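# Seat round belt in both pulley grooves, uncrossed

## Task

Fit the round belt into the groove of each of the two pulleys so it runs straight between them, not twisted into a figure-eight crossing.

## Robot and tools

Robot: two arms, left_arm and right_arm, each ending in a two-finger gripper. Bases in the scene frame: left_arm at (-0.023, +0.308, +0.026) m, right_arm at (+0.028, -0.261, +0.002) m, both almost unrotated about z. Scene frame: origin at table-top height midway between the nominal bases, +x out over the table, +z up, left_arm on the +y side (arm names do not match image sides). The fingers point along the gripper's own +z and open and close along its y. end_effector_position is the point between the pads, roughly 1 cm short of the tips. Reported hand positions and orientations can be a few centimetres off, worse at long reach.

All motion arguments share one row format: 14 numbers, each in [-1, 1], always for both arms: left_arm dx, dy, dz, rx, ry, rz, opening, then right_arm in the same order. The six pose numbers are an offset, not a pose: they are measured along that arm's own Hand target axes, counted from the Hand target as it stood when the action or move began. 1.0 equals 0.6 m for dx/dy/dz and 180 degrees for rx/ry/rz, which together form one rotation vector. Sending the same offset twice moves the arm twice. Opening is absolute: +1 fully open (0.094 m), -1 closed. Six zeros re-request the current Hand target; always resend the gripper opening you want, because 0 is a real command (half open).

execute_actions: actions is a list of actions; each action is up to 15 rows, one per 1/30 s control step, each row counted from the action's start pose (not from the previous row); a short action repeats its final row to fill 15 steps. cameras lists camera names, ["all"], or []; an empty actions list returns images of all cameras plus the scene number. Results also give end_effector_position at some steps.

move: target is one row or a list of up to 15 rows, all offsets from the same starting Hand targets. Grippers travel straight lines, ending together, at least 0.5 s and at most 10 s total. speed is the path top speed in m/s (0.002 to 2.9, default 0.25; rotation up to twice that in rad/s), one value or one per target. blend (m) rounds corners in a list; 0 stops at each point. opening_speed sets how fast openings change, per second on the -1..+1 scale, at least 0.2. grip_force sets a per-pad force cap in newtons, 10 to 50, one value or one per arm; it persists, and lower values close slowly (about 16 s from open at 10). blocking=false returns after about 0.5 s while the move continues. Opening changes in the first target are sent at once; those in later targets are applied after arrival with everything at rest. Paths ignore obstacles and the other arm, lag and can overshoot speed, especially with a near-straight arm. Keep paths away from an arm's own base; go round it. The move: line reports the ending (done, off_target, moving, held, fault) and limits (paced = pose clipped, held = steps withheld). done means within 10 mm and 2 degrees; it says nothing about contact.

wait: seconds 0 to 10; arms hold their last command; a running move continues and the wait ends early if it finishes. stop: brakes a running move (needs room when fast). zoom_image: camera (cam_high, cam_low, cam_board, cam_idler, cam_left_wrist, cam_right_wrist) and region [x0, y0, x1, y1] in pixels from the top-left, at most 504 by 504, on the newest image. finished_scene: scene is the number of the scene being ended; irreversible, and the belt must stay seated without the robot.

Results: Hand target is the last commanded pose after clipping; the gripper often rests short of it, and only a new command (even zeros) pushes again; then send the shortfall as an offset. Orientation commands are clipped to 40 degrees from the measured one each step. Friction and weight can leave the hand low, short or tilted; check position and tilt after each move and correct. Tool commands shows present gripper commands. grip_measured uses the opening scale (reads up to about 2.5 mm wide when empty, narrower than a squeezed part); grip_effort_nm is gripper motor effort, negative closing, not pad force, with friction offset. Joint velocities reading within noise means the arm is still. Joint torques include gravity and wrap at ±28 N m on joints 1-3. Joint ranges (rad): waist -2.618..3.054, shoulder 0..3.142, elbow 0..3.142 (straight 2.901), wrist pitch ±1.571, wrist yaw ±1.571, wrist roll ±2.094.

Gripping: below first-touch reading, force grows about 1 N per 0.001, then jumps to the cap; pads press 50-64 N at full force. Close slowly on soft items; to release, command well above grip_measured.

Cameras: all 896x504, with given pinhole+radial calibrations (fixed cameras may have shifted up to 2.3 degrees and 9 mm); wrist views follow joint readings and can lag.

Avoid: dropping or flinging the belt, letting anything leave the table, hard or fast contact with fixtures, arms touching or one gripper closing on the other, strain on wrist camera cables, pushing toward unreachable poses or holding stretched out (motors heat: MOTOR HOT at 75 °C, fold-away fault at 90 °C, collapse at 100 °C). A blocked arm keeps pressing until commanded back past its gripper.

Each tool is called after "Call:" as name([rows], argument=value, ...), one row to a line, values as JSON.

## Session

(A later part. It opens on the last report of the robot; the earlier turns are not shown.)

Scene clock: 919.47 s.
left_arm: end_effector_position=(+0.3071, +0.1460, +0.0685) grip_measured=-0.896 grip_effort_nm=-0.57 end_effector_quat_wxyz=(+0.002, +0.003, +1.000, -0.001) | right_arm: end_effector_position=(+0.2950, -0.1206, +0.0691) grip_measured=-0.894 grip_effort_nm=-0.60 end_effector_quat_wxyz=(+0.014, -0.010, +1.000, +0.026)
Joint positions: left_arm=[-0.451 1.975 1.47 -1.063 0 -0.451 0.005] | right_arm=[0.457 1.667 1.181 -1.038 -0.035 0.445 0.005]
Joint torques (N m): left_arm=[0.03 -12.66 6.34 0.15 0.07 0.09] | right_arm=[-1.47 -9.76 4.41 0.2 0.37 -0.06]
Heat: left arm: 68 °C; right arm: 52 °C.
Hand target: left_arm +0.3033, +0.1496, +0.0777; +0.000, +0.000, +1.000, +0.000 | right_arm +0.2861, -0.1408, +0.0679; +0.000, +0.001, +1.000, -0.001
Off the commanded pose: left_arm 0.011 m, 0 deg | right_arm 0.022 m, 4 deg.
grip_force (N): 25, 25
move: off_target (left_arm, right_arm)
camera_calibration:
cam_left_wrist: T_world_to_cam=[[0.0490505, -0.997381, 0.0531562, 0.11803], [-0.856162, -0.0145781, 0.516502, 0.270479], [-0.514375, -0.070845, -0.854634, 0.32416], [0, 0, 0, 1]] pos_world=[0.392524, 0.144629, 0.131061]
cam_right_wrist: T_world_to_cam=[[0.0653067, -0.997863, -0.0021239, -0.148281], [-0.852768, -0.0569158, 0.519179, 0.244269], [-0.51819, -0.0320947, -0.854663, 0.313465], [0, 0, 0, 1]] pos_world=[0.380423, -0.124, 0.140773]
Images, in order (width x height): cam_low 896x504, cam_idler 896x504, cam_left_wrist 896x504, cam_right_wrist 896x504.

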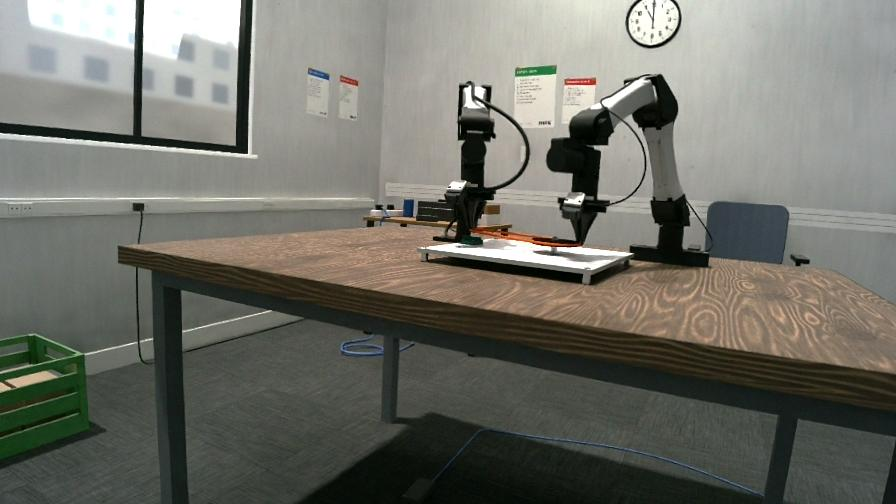

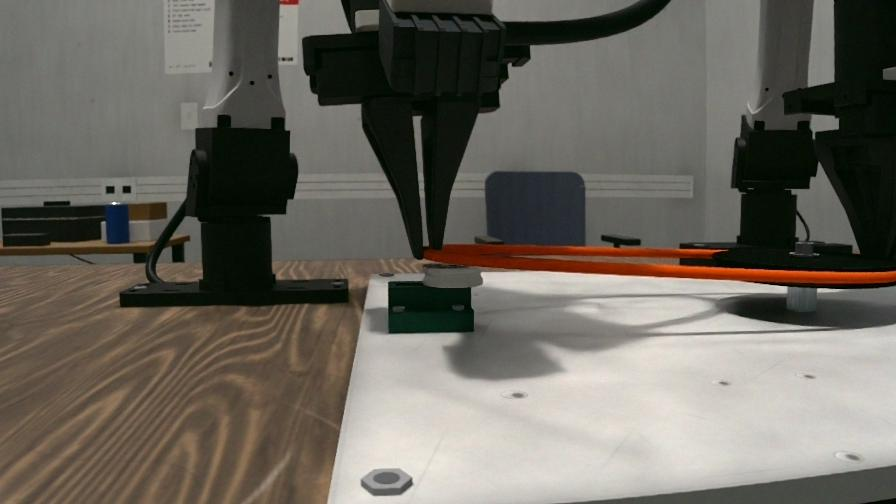

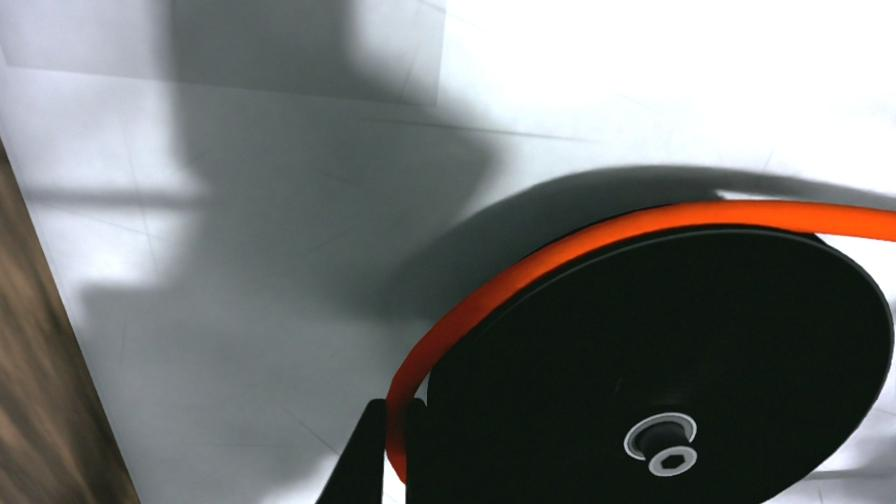

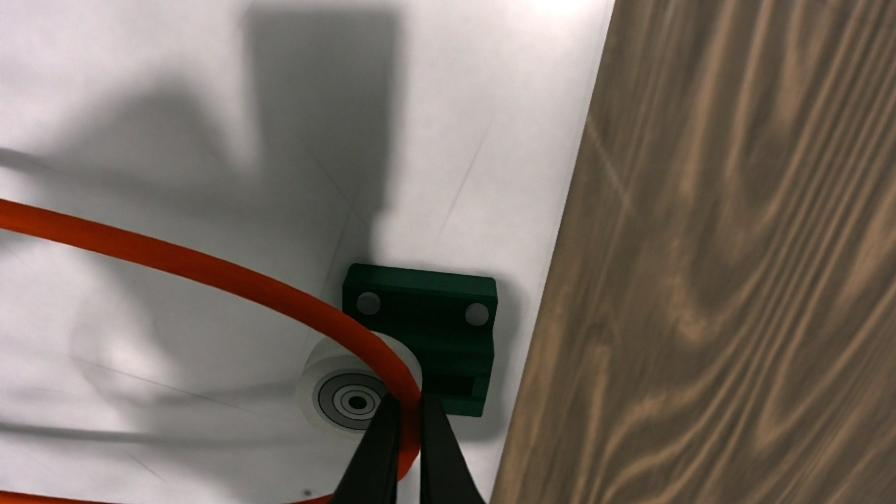

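Call:
move(target=[0,0,0.006,0,0,0,-0.8,0,0,0,0,0,0,-0.97], speed=0.03, cameras=["cam_low","cam_right_wrist","cam_idler","cam_left_wrist"])

Call:
zoom_image(camera="cam_low", region=[520, 225, 600, 255])

Scene clock: 956.83 s.
left_arm: end_effector_position=(+0.3079, +0.1476, +0.0685) grip_measured=-0.802 grip_effort_nm=0.10 end_effector_quat_wxyz=(+0.004, +0.003, +1.000, +0.003) | right_arm: end_effector_position=(+0.2950, -0.1206, +0.0691) grip_measured=-0.894 grip_effort_nm=-0.60 end_effector_quat_wxyz=(+0.014, -0.010, +1.000, +0.026)
Joint positions: left_arm=[-0.45 1.975 1.47 -1.063 -0.009 -0.451 0.009] | right_arm=[0.457 1.667 1.181 -1.038 -0.035 0.445 0.005]
Joint torques (N m): left_arm=[0.06 -12.33 5.53 0.25 0.15 0.08] | right_arm=[-1.47 -9.74 4.42 0.2 0.37 -0.06]
Heat: left arm: 69 °C; right arm: 47 °C.
Hand target: left_arm +0.3033, +0.1496, +0.0741; +0.000, +0.000, +1.000, +0.000 | right_arm +0.2861, -0.1408, +0.0679; +0.000, +0.001, +1.000, -0.001
Off the commanded pose: left_arm 0.008 m, 1 deg | right_arm 0.022 m, 4 deg.
grip_force (N): 25, 25
move: off_target (right_arm)
camera_calibration:
cam_left_wrist: T_world_to_cam=[[0.0496794, -0.997746, 0.045108, 0.120149], [-0.858252, -0.0195475, 0.512856, 0.272881], [-0.510819, -0.0641924, -0.857289, 0.322804], [0, 0, 0, 1]] pos_world=[0.393126, 0.145934, 0.131368]
cam_right_wrist: T_world_to_cam=[[0.0653067, -0.997863, -0.0021239, -0.148281], [-0.852768, -0.0569158, 0.519179, 0.244269], [-0.51819, -0.0320947, -0.854663, 0.313465], [0, 0, 0, 1]] pos_world=[0.380423, -0.124, 0.140773]
Images, in order (width x height): cam_low 896x504, cam_idler 896x504, cam_left_wrist 896x504, cam_right_wrist 896x504.

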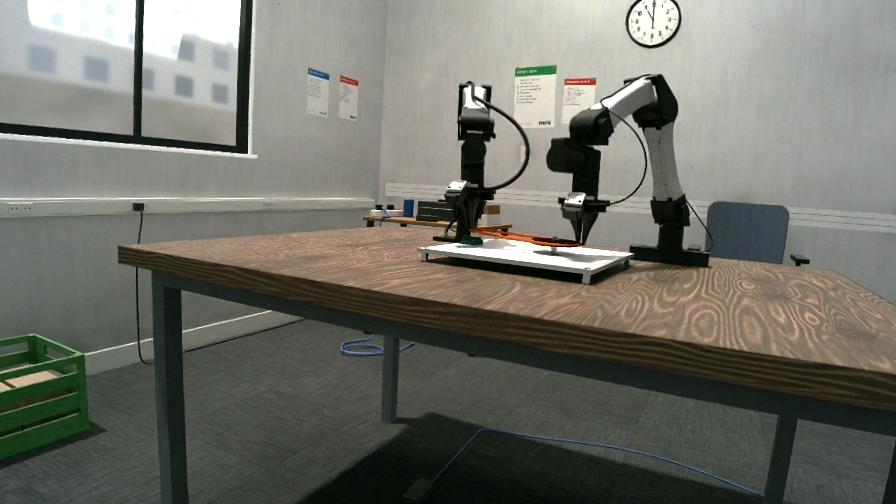

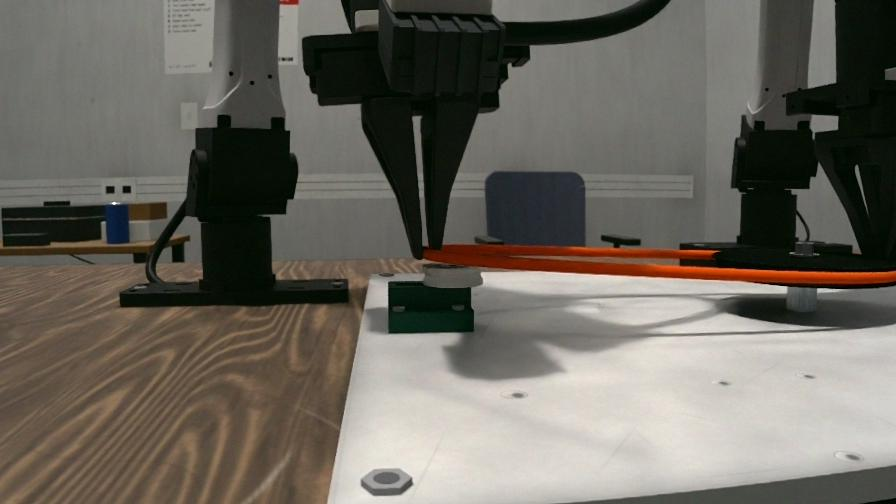

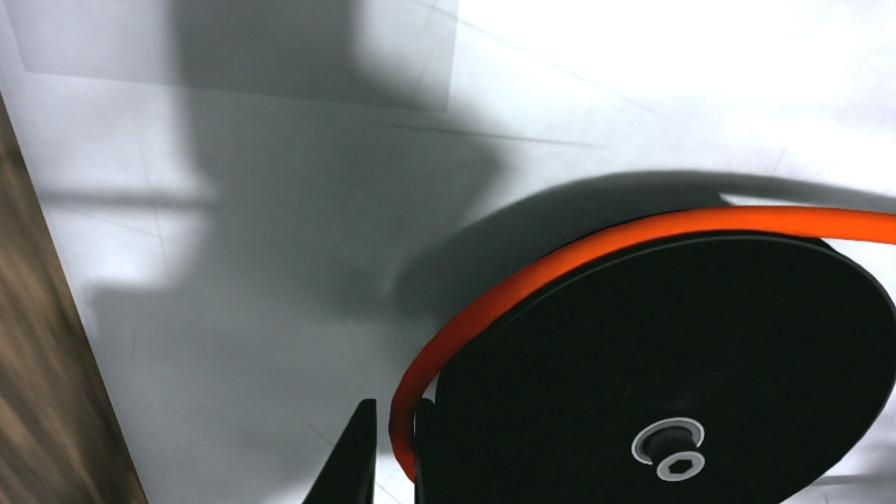

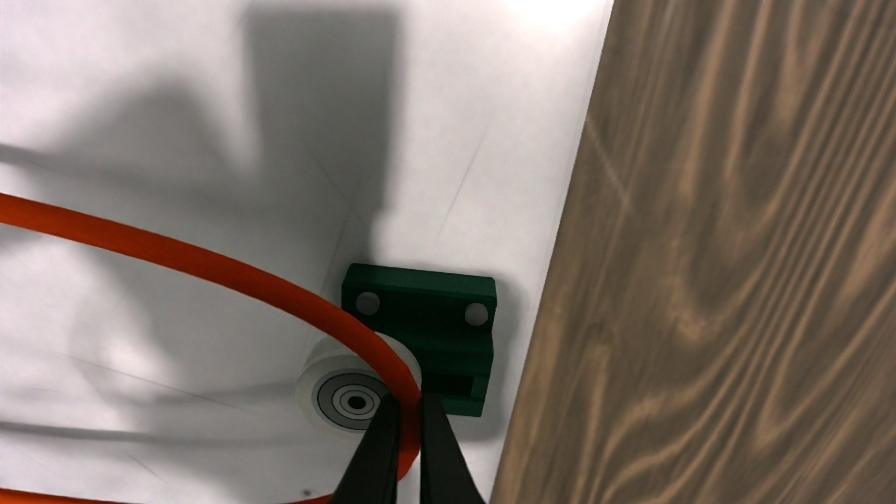

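Scaled by 6.300 from the camera's 896x504 image, which has a finer 1280x720 frame.

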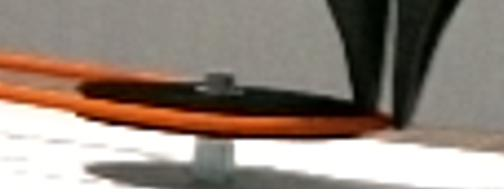

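Call:
move(target=[0,0,-0.05,0,0,0,-0.8,0,0,0,0,0,0,-0.97], speed=0.04, cameras=["cam_low","cam_right_wrist","cam_idler","cam_left_wrist"])

Call:
zoom_image(camera="cam_low", region=[520, 225, 600, 255])

Scene clock: 968.40 s.
left_arm: end_effector_position=(+0.2989, +0.1503, +0.0844) grip_measured=-0.802 grip_effort_nm=0.10 end_effector_quat_wxyz=(-0.018, +0.003, +1.000, +0.009) | right_arm: end_effector_position=(+0.2930, -0.1242, +0.0683) grip_measured=-0.894 grip_effort_nm=-0.60 end_effector_quat_wxyz=(+0.008, -0.001, +1.000, +0.023)
Joint positions: left_arm=[-0.45 1.968 1.524 -1.168 0 -0.451 0.009] | right_arm=[0.45 1.667 1.179 -1.049 -0.035 0.454 0.005]
Joint torques (N m): left_arm=[-0.1 -13.74 8.32 0 0.11 0.06] | right_arm=[-0.94 -9.73 4.62 0.17 0.37 -0.07]
Heat: left arm: 69 °C; right arm: 47 °C.
Hand target: left_arm +0.3033, +0.1496, +0.1042; +0.000, +0.000, +1.000, +0.000 | right_arm +0.2862, -0.1409, +0.0679; +0.000, +0.001, +1.000, -0.001
Off the commanded pose: left_arm 0.020 m, 2 deg | right_arm 0.018 m, 3 deg.
grip_force (N): 25, 25
move: off_target (left_arm, right_arm)
camera_calibration:
cam_left_wrist: T_world_to_cam=[[0.051485, -0.998179, 0.0314183, 0.123158], [-0.834698, -0.0257379, 0.550107, 0.247706], [-0.548297, -0.0545471, -0.834503, 0.339742], [0, 0, 0, 1]] pos_world=[0.386698, 0.147842, 0.143381]
cam_right_wrist: T_world_to_cam=[[0.0485555, -0.998816, 0.00294237, -0.147247], [-0.847008, -0.0396141, 0.530101, 0.242463], [-0.529357, -0.0282316, -0.847929, 0.314843], [0, 0, 0, 1]] pos_world=[0.379183, -0.128579, 0.138868]
Images, in order (width x height): cam_low 896x504, cam_idler 896x504, cam_left_wrist 896x504, cam_right_wrist 896x504.

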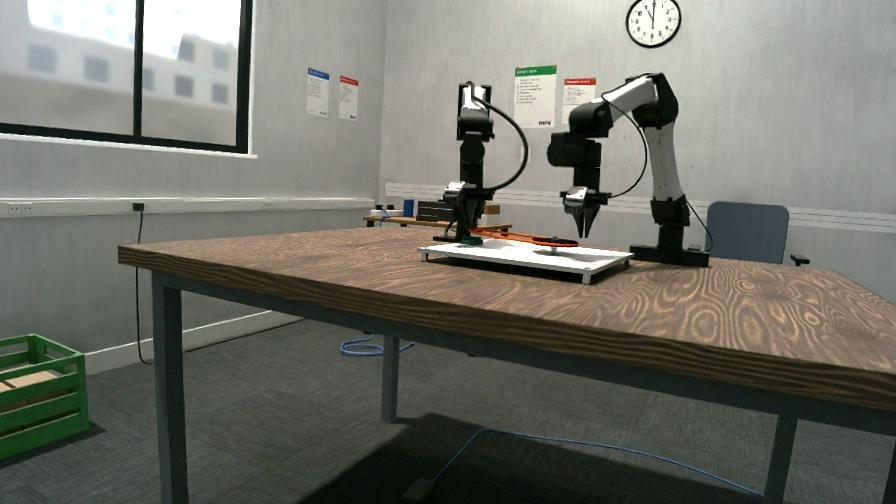

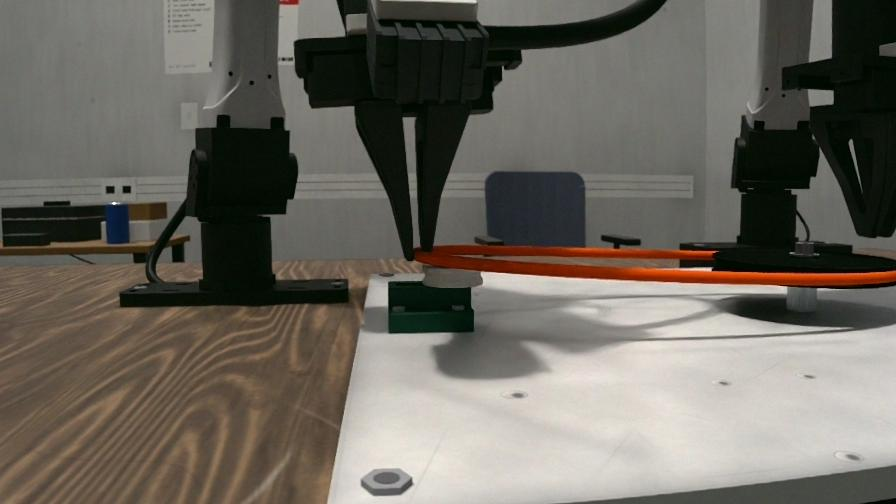

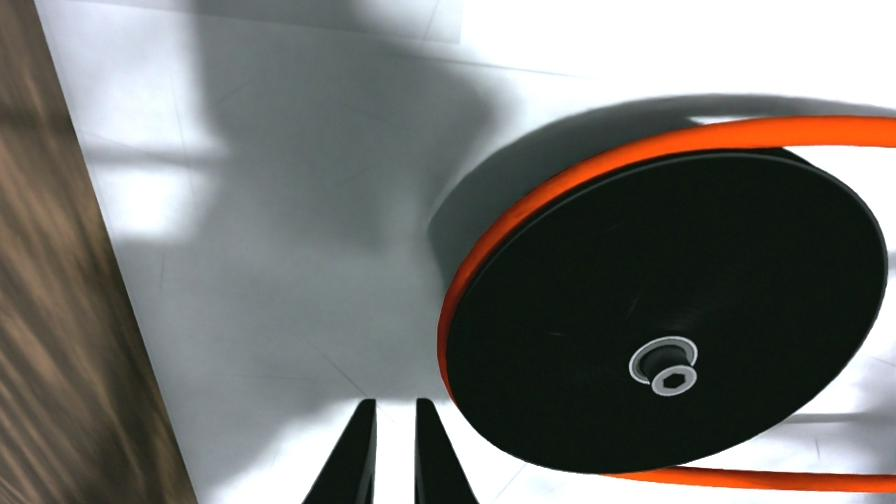

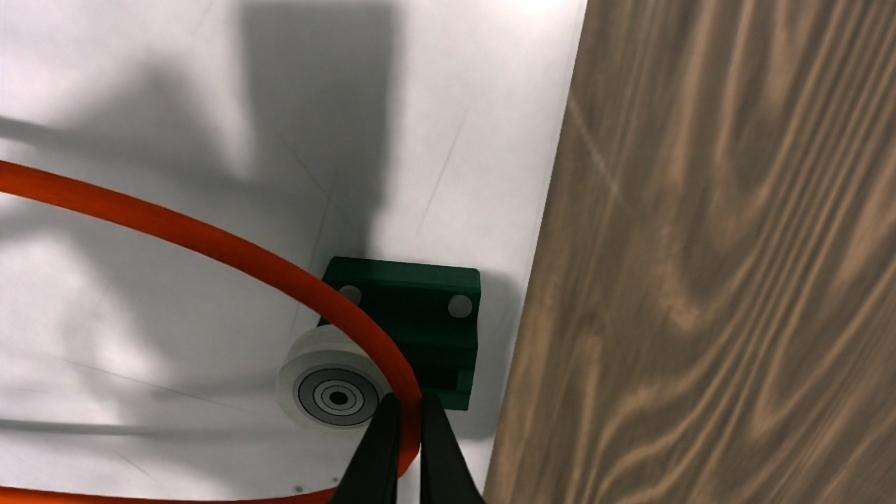

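Scaled by 6.300 from the camera's 896x504 image, which has a finer 1280x720 frame.

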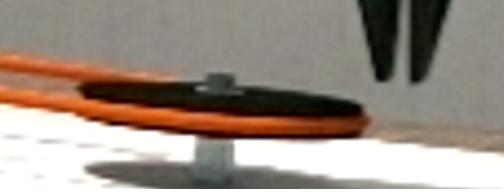

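Call:
move(target=[0.133,0.083,-0.04,0,0,0,-0.8,0.0,-0.03,0,0,0,0,-0.97], speed=0.06, cameras=["cam_right_wrist","cam_idler","cam_high"])

Scene clock: 979.90 s.
left_arm: end_effector_position=(+0.2320, +0.1938, +0.1254) grip_measured=-0.802 grip_effort_nm=0.10 end_effector_quat_wxyz=(+0.007, -0.004, +1.000, -0.003) | right_arm: end_effector_position=(+0.2949, -0.1321, +0.0663) grip_measured=-0.894 grip_effort_nm=-0.60 end_effector_quat_wxyz=(+0.008, -0.007, +0.999, +0.037)
Joint positions: left_arm=[-0.416 1.593 1.233 -1.196 0 -0.43 0.009] | right_arm=[0.408 1.654 1.155 -1.029 -0.061 0.402 0.005]
Joint torques (N m): left_arm=[0.17 -9.22 5.09 0.05 0.12 0.15] | right_arm=[-2.06 -10.85 4.27 0.11 0.61 -0.12]
Heat: left arm: 67 °C; right arm: 46 °C.
Hand target: left_arm +0.2236, +0.1994, +0.1282; +0.000, +0.000, +1.000, +0.000 | right_arm +0.2861, -0.1588, +0.0679; +0.000, +0.001, +1.000, -0.001
Off the commanded pose: left_arm 0.011 m, 1 deg | right_arm 0.028 m, 4 deg.
grip_force (N): 25, 25
move: off_target (left_arm, right_arm)
camera_calibration:
cam_right_wrist: T_world_to_cam=[[0.0596096, -0.997942, -0.0236492, -0.156519], [-0.846565, -0.0630926, 0.528533, 0.241675], [-0.528937, -0.011485, -0.848583, 0.316039], [0, 0, 0, 1]] pos_world=[0.381089, -0.13732, 0.136751]
Images, in order (width x height): cam_high 896x504, cam_idler 896x504, cam_right_wrist 896x504.

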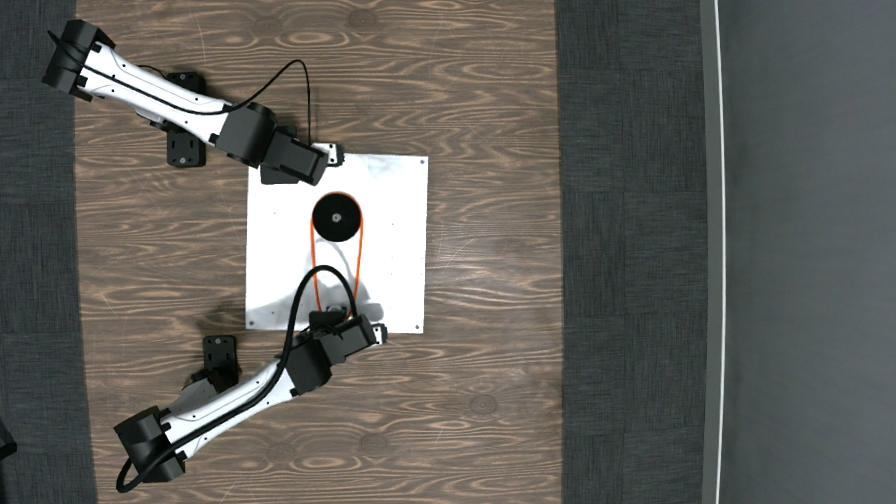

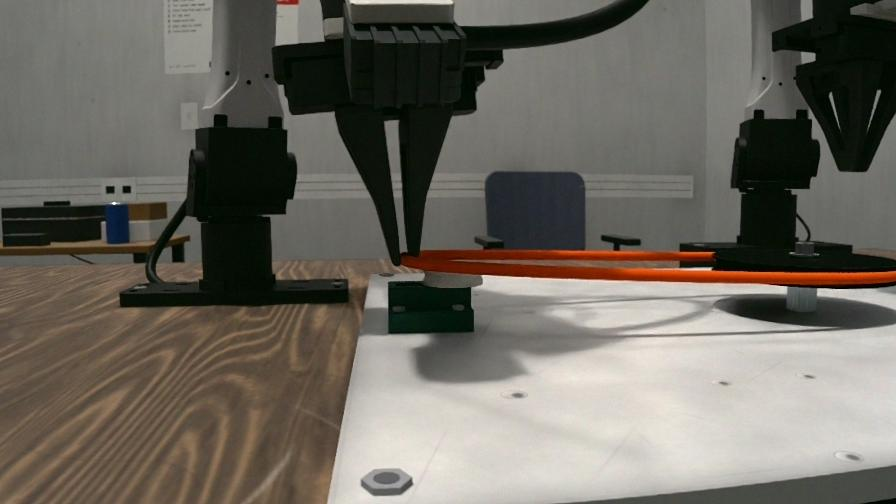

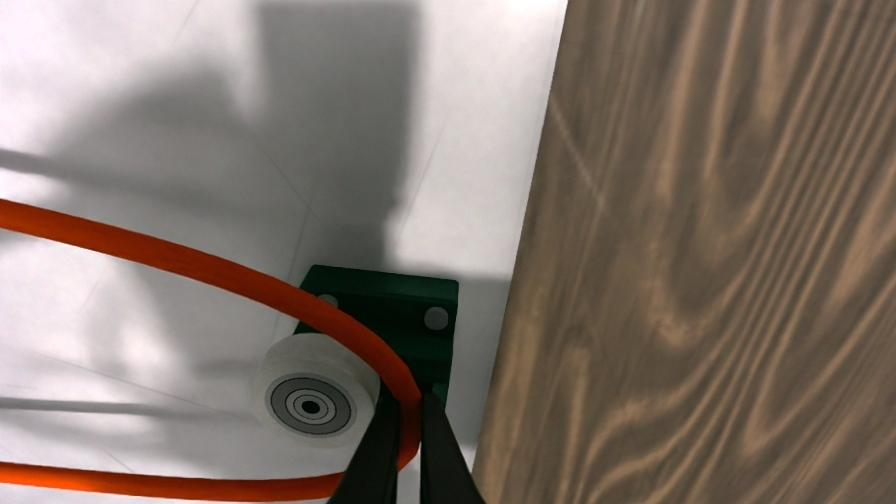

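Call:
move(target=[0,0,0,0,0,0,-0.8,0.0,-0.022,0,0,0,0,-0.97], speed=0.05, cameras=["cam_right_wrist","cam_idler","cam_board"])

Call:
zoom_image(camera="cam_idler", region=[340, 200, 560, 340])

Scene clock: 990.80 s.
left_arm: end_effector_position=(+0.2320, +0.1938, +0.1254) grip_measured=-0.802 grip_effort_nm=0.10 end_effector_quat_wxyz=(+0.007, -0.004, +1.000, -0.003) | right_arm: end_effector_position=(+0.2971, -0.1348, +0.0680) grip_measured=-0.894 grip_effort_nm=-0.60 end_effector_quat_wxyz=(+0.012, -0.012, +0.998, +0.056)
Joint positions: left_arm=[-0.416 1.593 1.233 -1.196 0 -0.43 0.009] | right_arm=[0.376 1.637 1.141 -1.012 -0.096 0.361 0.005]
Joint torques (N m): left_arm=[0.18 -9.05 4.93 0.11 0.08 0.23] | right_arm=[-2.8 -10.66 4.15 -0.01 0.92 -0.11]
Heat: left arm: 64 °C; right arm: 48 °C.
Hand target: left_arm +0.2236, +0.1994, +0.1282; +0.000, +0.000, +1.000, +0.000 | right_arm +0.2861, -0.1720, +0.0680; +0.000, +0.000, +1.000, -0.001
Off the commanded pose: left_arm 0.011 m, 1 deg | right_arm 0.039 m, 7 deg.
grip_force (N): 25, 25
move: off_target (left_arm, right_arm)
camera_calibration:
cam_right_wrist: T_world_to_cam=[[0.0710187, -0.995533, -0.062218, -0.159842], [-0.850012, -0.0930412, 0.518481, 0.240194], [-0.521953, 0.0160643, -0.852823, 0.320589], [0, 0, 0, 1]] pos_world=[0.382852, -0.141929, 0.138924]
Images, in order (width x height): cam_board 896x504, cam_idler 896x504, cam_right_wrist 896x504.

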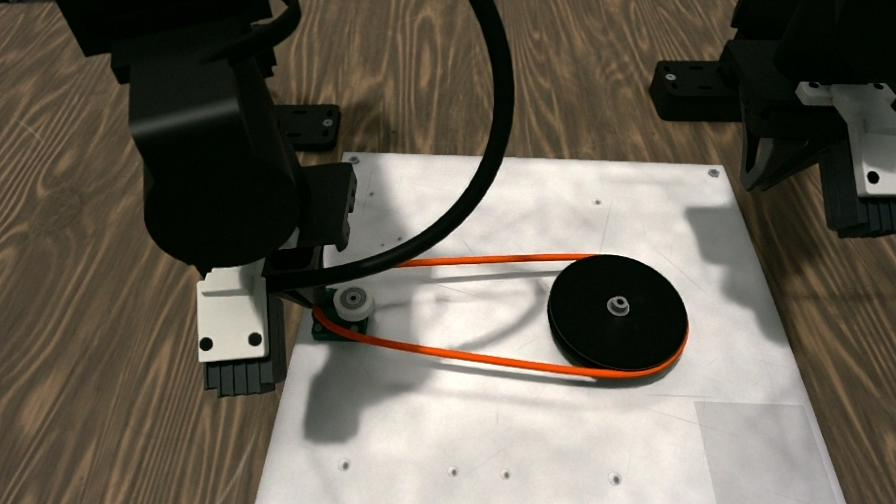

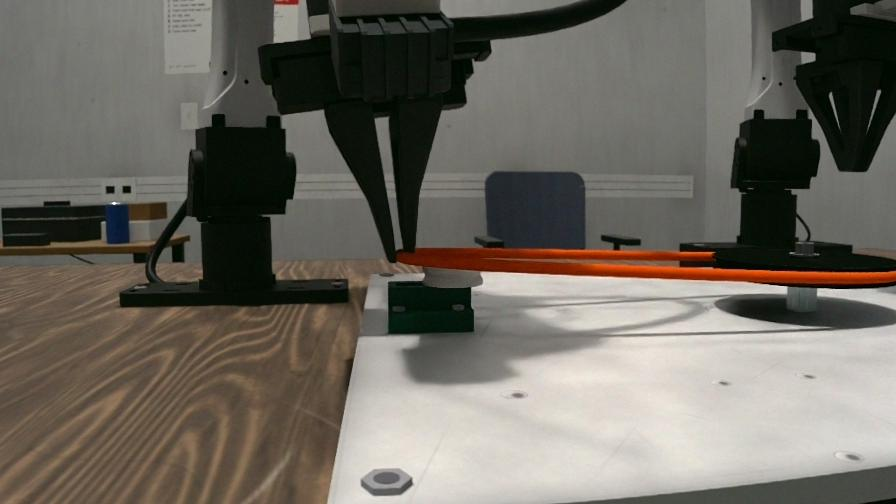

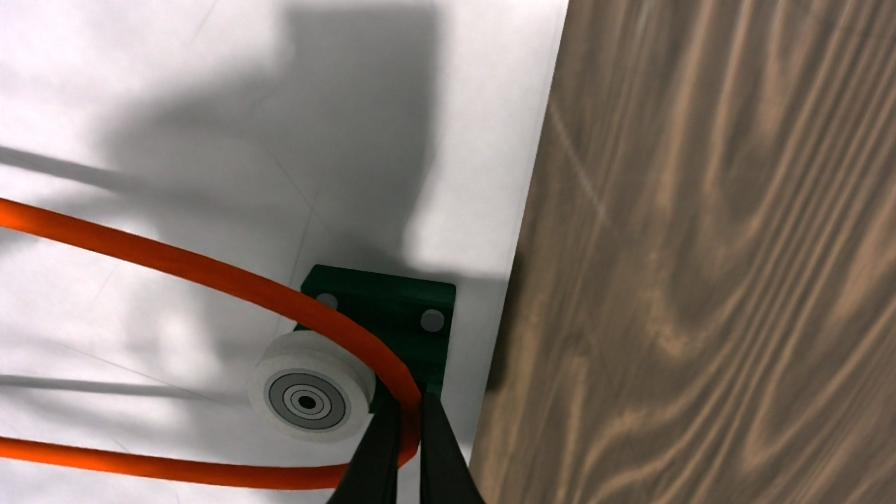

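Scaled by 2.291 from the camera's 896x504 image, which has a finer 1280x720 frame.

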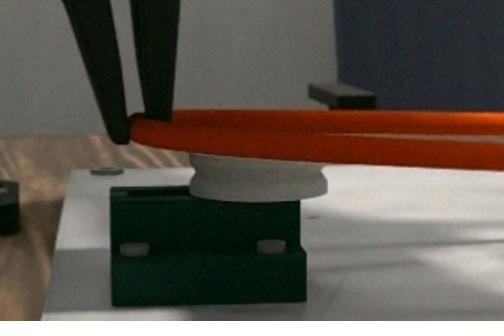

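Call:
move(target=[0,0,0,0,0,0,-0.8,0.0,0,0.02,0,0,0,-0.97], speed=0.03, cameras=["cam_right_wrist","cam_idler"])

Call:
zoom_image(camera="cam_idler", region=[340, 200, 560, 340])

Scene clock: 1005.67 s.
left_arm: end_effector_position=(+0.2320, +0.1938, +0.1254) grip_measured=-0.802 grip_effort_nm=0.10 end_effector_quat_wxyz=(+0.007, -0.004, +1.000, -0.003) | right_arm: end_effector_position=(+0.2965, -0.1348, +0.0595) grip_measured=-0.894 grip_effort_nm=-0.60 end_effector_quat_wxyz=(+0.015, -0.013, +0.998, +0.058)
Joint positions: left_arm=[-0.416 1.593 1.233 -1.196 0 -0.43 0.009] | right_arm=[0.376 1.637 1.105 -0.969 -0.098 0.359 0.005]
Joint torques (N m): left_arm=[0.08 -9.01 4.92 0.1 0.12 0.19] | right_arm=[-2.82 -9.48 4.08 0.05 0.94 -0.13]
Heat: left arm: 62 °C; right arm: 48 °C.
Hand target: left_arm +0.2236, +0.1994, +0.1282; +0.000, +0.000, +1.000, +0.000 | right_arm +0.2861, -0.1720, +0.0560; +0.000, +0.000, +1.000, -0.001
Off the commanded pose: left_arm 0.011 m, 1 deg | right_arm 0.039 m, 7 deg.
grip_force (N): 25, 25
move: off_target (left_arm, right_arm)
camera_calibration:
cam_right_wrist: T_world_to_cam=[[0.0729868, -0.995151, -0.0659424, -0.16059], [-0.85321, -0.0965404, 0.512556, 0.244866], [-0.516436, 0.0188529, -0.856118, 0.311898], [0, 0, 0, 1]] pos_world=[0.381718, -0.142052, 0.130924]
Images, in order (width x height): cam_idler 896x504, cam_right_wrist 896x504.

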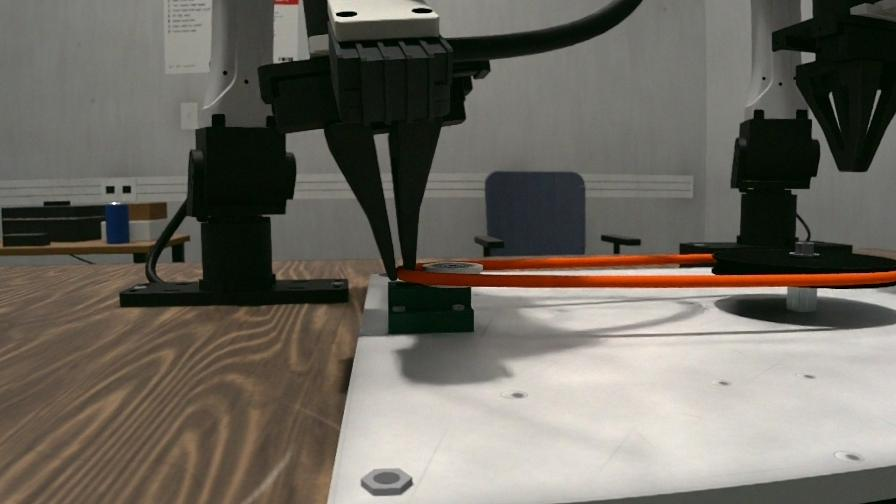

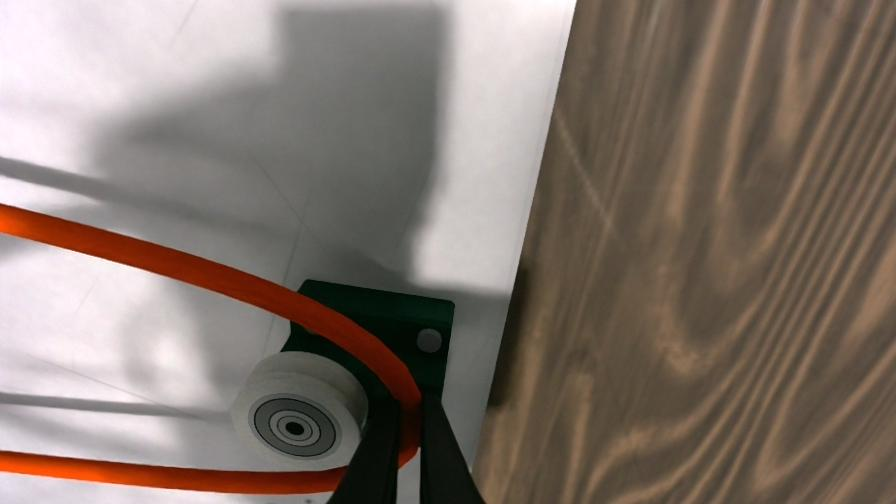

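Scaled by 2.291 from the camera's 896x504 image, which has a finer 1280x720 frame.

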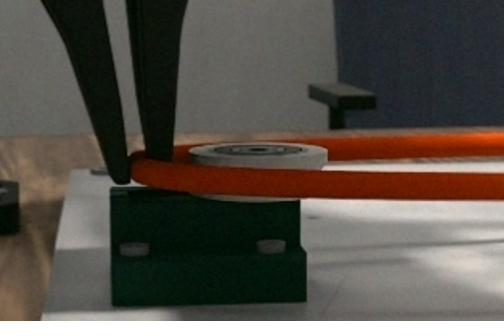

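Call:
move(target=[0,0,0,0,0,0,-0.8,0.0,0.037,0.002,0,0,0,-0.97], speed=0.03, cameras=["cam_right_wrist","cam_idler"])

Call:
zoom_image(camera="cam_idler", region=[340, 200, 560, 340])

Scene clock: 1027.17 s.
left_arm: end_effector_position=(+0.2320, +0.1938, +0.1254) grip_measured=-0.802 grip_effort_nm=0.10 end_effector_quat_wxyz=(+0.007, -0.004, +1.000, -0.003) | right_arm: end_effector_position=(+0.2905, -0.1284, +0.0593) grip_measured=-0.894 grip_effort_nm=-0.60 end_effector_quat_wxyz=(+0.008, -0.008, +0.998, +0.056)
Joint positions: left_arm=[-0.416 1.593 1.233 -1.196 0 -0.43 0.009] | right_arm=[0.404 1.637 1.105 -0.98 -0.096 0.398 0.005]
Joint torques (N m): left_arm=[0.05 -9.13 4.94 0.09 0.16 0.24] | right_arm=[0.29 -6.8 6.27 0.07 0.94 0.2]
Heat: left arm: 59 °C; right arm: 48 °C.
Hand target: left_arm +0.2236, +0.1994, +0.1282; +0.000, +0.000, +1.000, +0.000 | right_arm +0.2861, -0.1499, +0.0548; +0.000, +0.001, +1.000, -0.001
Off the commanded pose: left_arm 0.011 m, 1 deg | right_arm 0.022 m, 7 deg.
grip_force (N): 25, 25
move: off_target (left_arm, right_arm)
camera_calibration:
cam_right_wrist: T_world_to_cam=[[0.0625887, -0.996103, -0.0621402, -0.151216], [-0.846984, -0.0859469, 0.524625, 0.239251], [-0.527921, 0.0197962, -0.849063, 0.311559], [0, 0, 0, 1]] pos_world=[0.376584, -0.136232, 0.12962]
Images, in order (width x height): cam_idler 896x504, cam_right_wrist 896x504.

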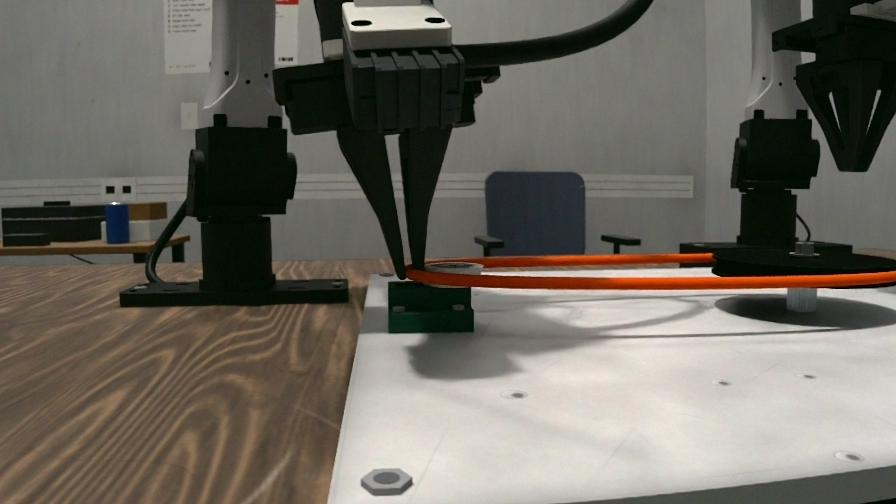

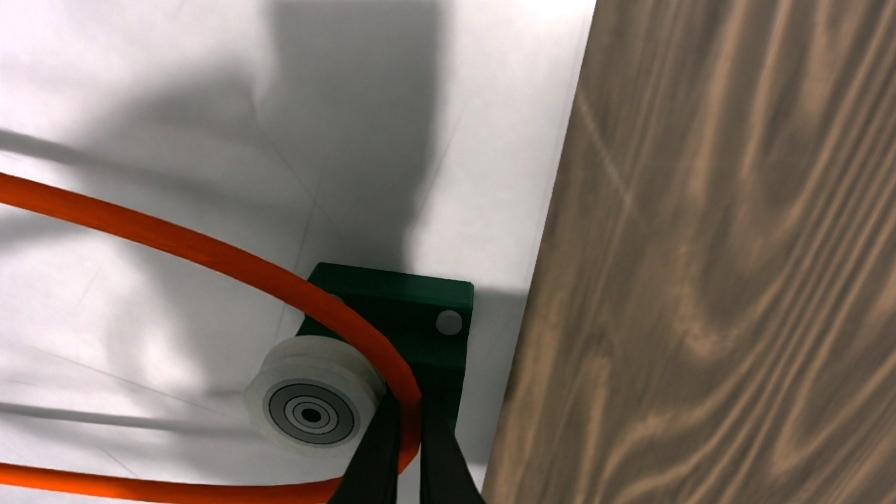

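Scaled by 2.291 from the camera's 896x504 image, which has a finer 1280x720 frame.

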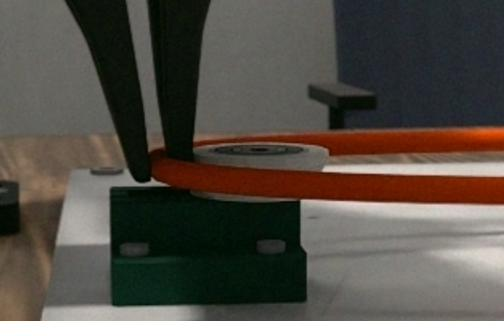

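Call:
move(target=[0,0,0,0,0,0,-0.8,0.0,-0.002,0.006,0,0,0,-0.97], speed=0.03, cameras=["cam_idler"])

Call:
zoom_image(camera="cam_idler", region=[340, 200, 560, 340])

Scene clock: 1039.10 s.
left_arm: end_effector_position=(+0.2320, +0.1938, +0.1254) grip_measured=-0.802 grip_effort_nm=0.10 end_effector_quat_wxyz=(+0.007, -0.004, +1.000, -0.003) | right_arm: end_effector_position=(+0.2905, -0.1284, +0.0593) grip_measured=-0.894 grip_effort_nm=-0.60 end_effector_quat_wxyz=(+0.008, -0.008, +0.998, +0.056)
Joint positions: left_arm=[-0.416 1.593 1.233 -1.196 0 -0.43 0.009] | right_arm=[0.404 1.637 1.105 -0.98 -0.096 0.398 0.005]
Joint torques (N m): left_arm=[0.23 -9.13 4.88 0.12 0.08 0.23] | right_arm=[0.02 -6.5 5.31 0.2 0.94 0.16]
Heat: left arm: 58 °C; right arm: 46 °C.
Hand target: left_arm +0.2236, +0.1994, +0.1282; +0.000, +0.000, +1.000, +0.000 | right_arm +0.2861, -0.1511, +0.0512; +0.000, +0.001, +1.000, -0.001
Off the commanded pose: left_arm 0.011 m, 1 deg | right_arm 0.024 m, 7 deg.
grip_force (N): 25, 25
move: off_target (left_arm, right_arm)
Images, in order (width x height): cam_idler 896x504.

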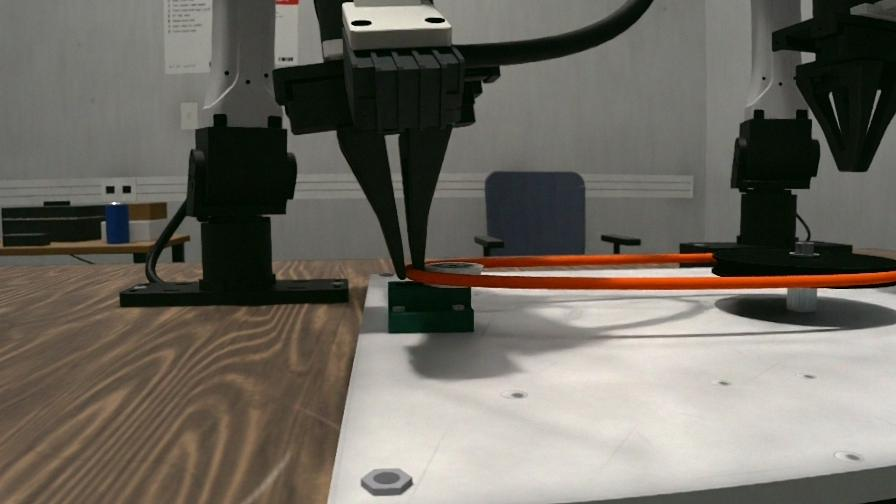

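Scaled by 2.291 from the camera's 896x504 image, which has a finer 1280x720 frame.

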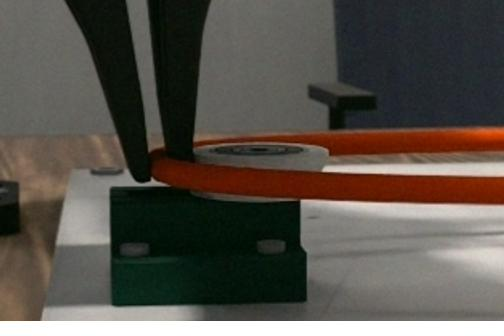

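Call:
move(target=[0,0,0,0,0,0,-0.8,0.0,-0.002,0.007,0,0,0,-0.97], speed=0.03, cameras=["cam_idler"])

Call:
zoom_image(camera="cam_idler", region=[340, 200, 560, 340])

Scene clock: 1052.90 s.
left_arm: end_effector_position=(+0.2320, +0.1938, +0.1254) grip_measured=-0.802 grip_effort_nm=0.10 end_effector_quat_wxyz=(+0.007, -0.004, +1.000, -0.003) | right_arm: end_effector_position=(+0.2905, -0.1284, +0.0593) grip_measured=-0.894 grip_effort_nm=-0.60 end_effector_quat_wxyz=(+0.008, -0.008, +0.998, +0.056)
Joint positions: left_arm=[-0.416 1.593 1.233 -1.196 0 -0.43 0.009] | right_arm=[0.404 1.637 1.105 -0.98 -0.096 0.398 0.005]
Joint torques (N m): left_arm=[0.1 -9.07 5.07 0.12 0.06 0.2] | right_arm=[-0.25 -6.17 4.18 0.35 0.94 0.12]
Heat: left arm: 58 °C; right arm: 45 °C.
Hand target: left_arm +0.2236, +0.1994, +0.1282; +0.000, +0.000, +1.000, +0.000 | right_arm +0.2861, -0.1523, +0.0470; +0.000, +0.001, +1.000, -0.001
Off the commanded pose: left_arm 0.011 m, 1 deg | right_arm 0.027 m, 7 deg.
grip_force (N): 25, 25
move: off_target (left_arm, right_arm)
Images, in order (width x height): cam_idler 896x504.

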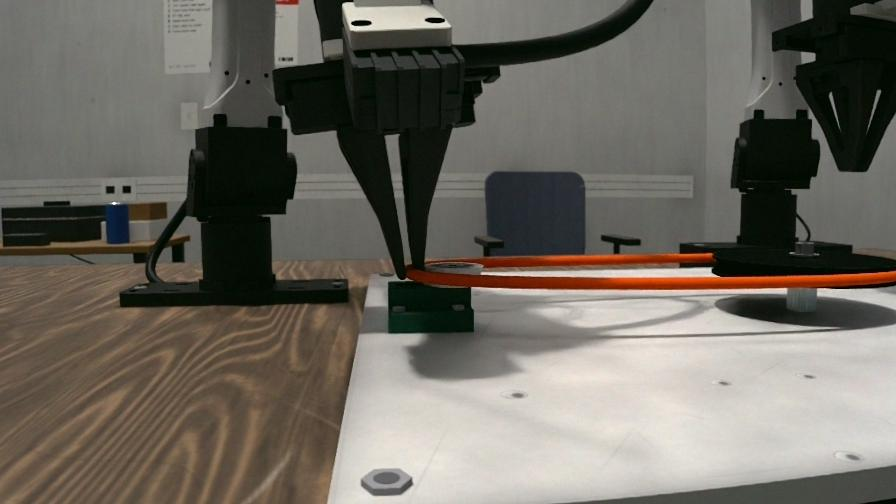

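Scaled by 2.291 from the camera's 896x504 image, which has a finer 1280x720 frame.

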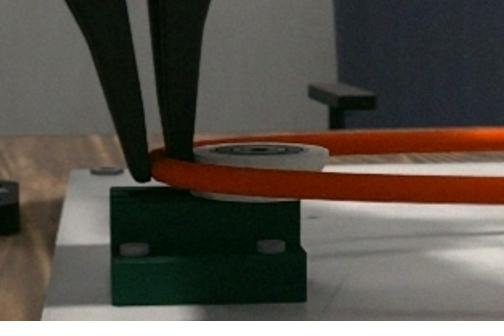

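Call:
move(target=[0,0,0,0,0,0,-0.8,0.0,0,0,0,0,0,-0.8], speed=0.03, cameras=["cam_idler","cam_right_wrist"])

Call:
zoom_image(camera="cam_idler", region=[340, 200, 560, 340])

Scene clock: 1060.10 s.
left_arm: end_effector_position=(+0.2320, +0.1938, +0.1254) grip_measured=-0.802 grip_effort_nm=0.10 end_effector_quat_wxyz=(+0.007, -0.004, +1.000, -0.003) | right_arm: end_effector_position=(+0.2910, -0.1297, +0.0592) grip_measured=-0.802 grip_effort_nm=0.09 end_effector_quat_wxyz=(+0.010, -0.008, +0.999, +0.052)
Joint positions: left_arm=[-0.416 1.593 1.233 -1.196 0 -0.43 0.009] | right_arm=[0.404 1.637 1.105 -0.98 -0.089 0.398 0.009]
Joint torques (N m): left_arm=[0.21 -8.85 5 0.12 0.12 0.19] | right_arm=[-0.24 -6.16 4.16 0.36 0.88 0.12]
Heat: left arm: 57 °C; right arm: 44 °C.
Hand target: left_arm +0.2236, +0.1994, +0.1282; +0.000, +0.000, +1.000, +0.000 | right_arm +0.2861, -0.1523, +0.0470; +0.000, +0.001, +1.000, -0.001
Off the commanded pose: left_arm 0.011 m, 1 deg | right_arm 0.026 m, 6 deg.
grip_force (N): 25, 25
move: off_target (left_arm, right_arm)
camera_calibration:
cam_right_wrist: T_world_to_cam=[[0.0623427, -0.996536, -0.0550371, -0.152869], [-0.848595, -0.0819531, 0.522656, 0.240725], [-0.525356, 0.0141204, -0.850765, 0.310377], [0, 0, 0, 1]] pos_world=[0.376867, -0.136994, 0.129828]
Images, in order (width x height): cam_idler 896x504, cam_right_wrist 896x504.

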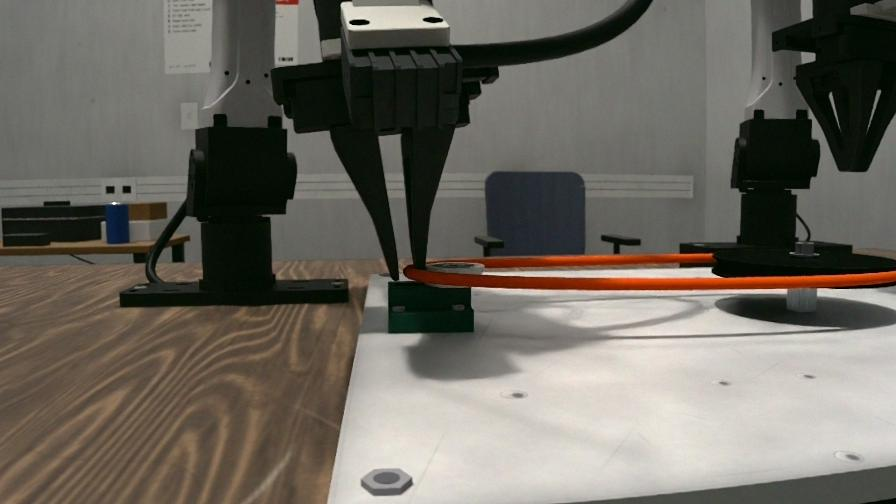

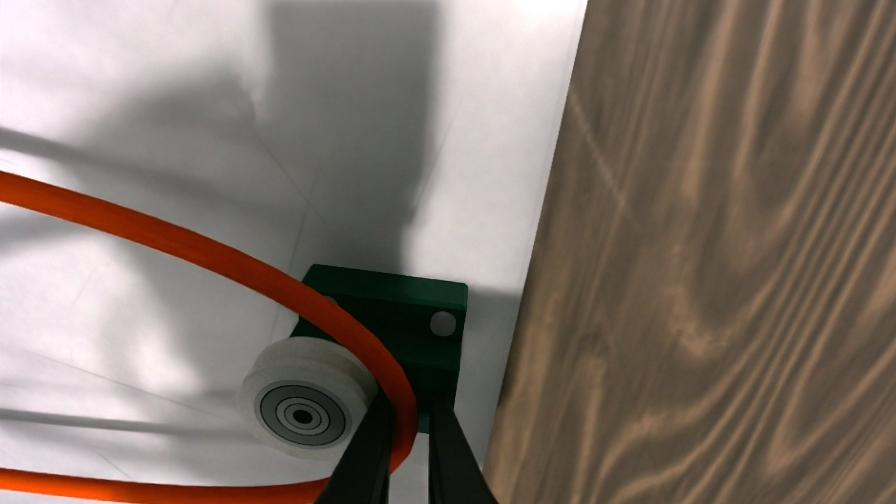

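Scaled by 2.291 from the camera's 896x504 image, which has a finer 1280x720 frame.

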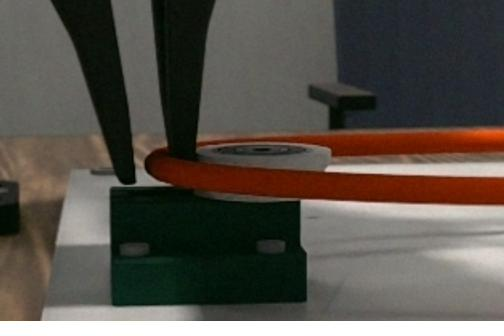

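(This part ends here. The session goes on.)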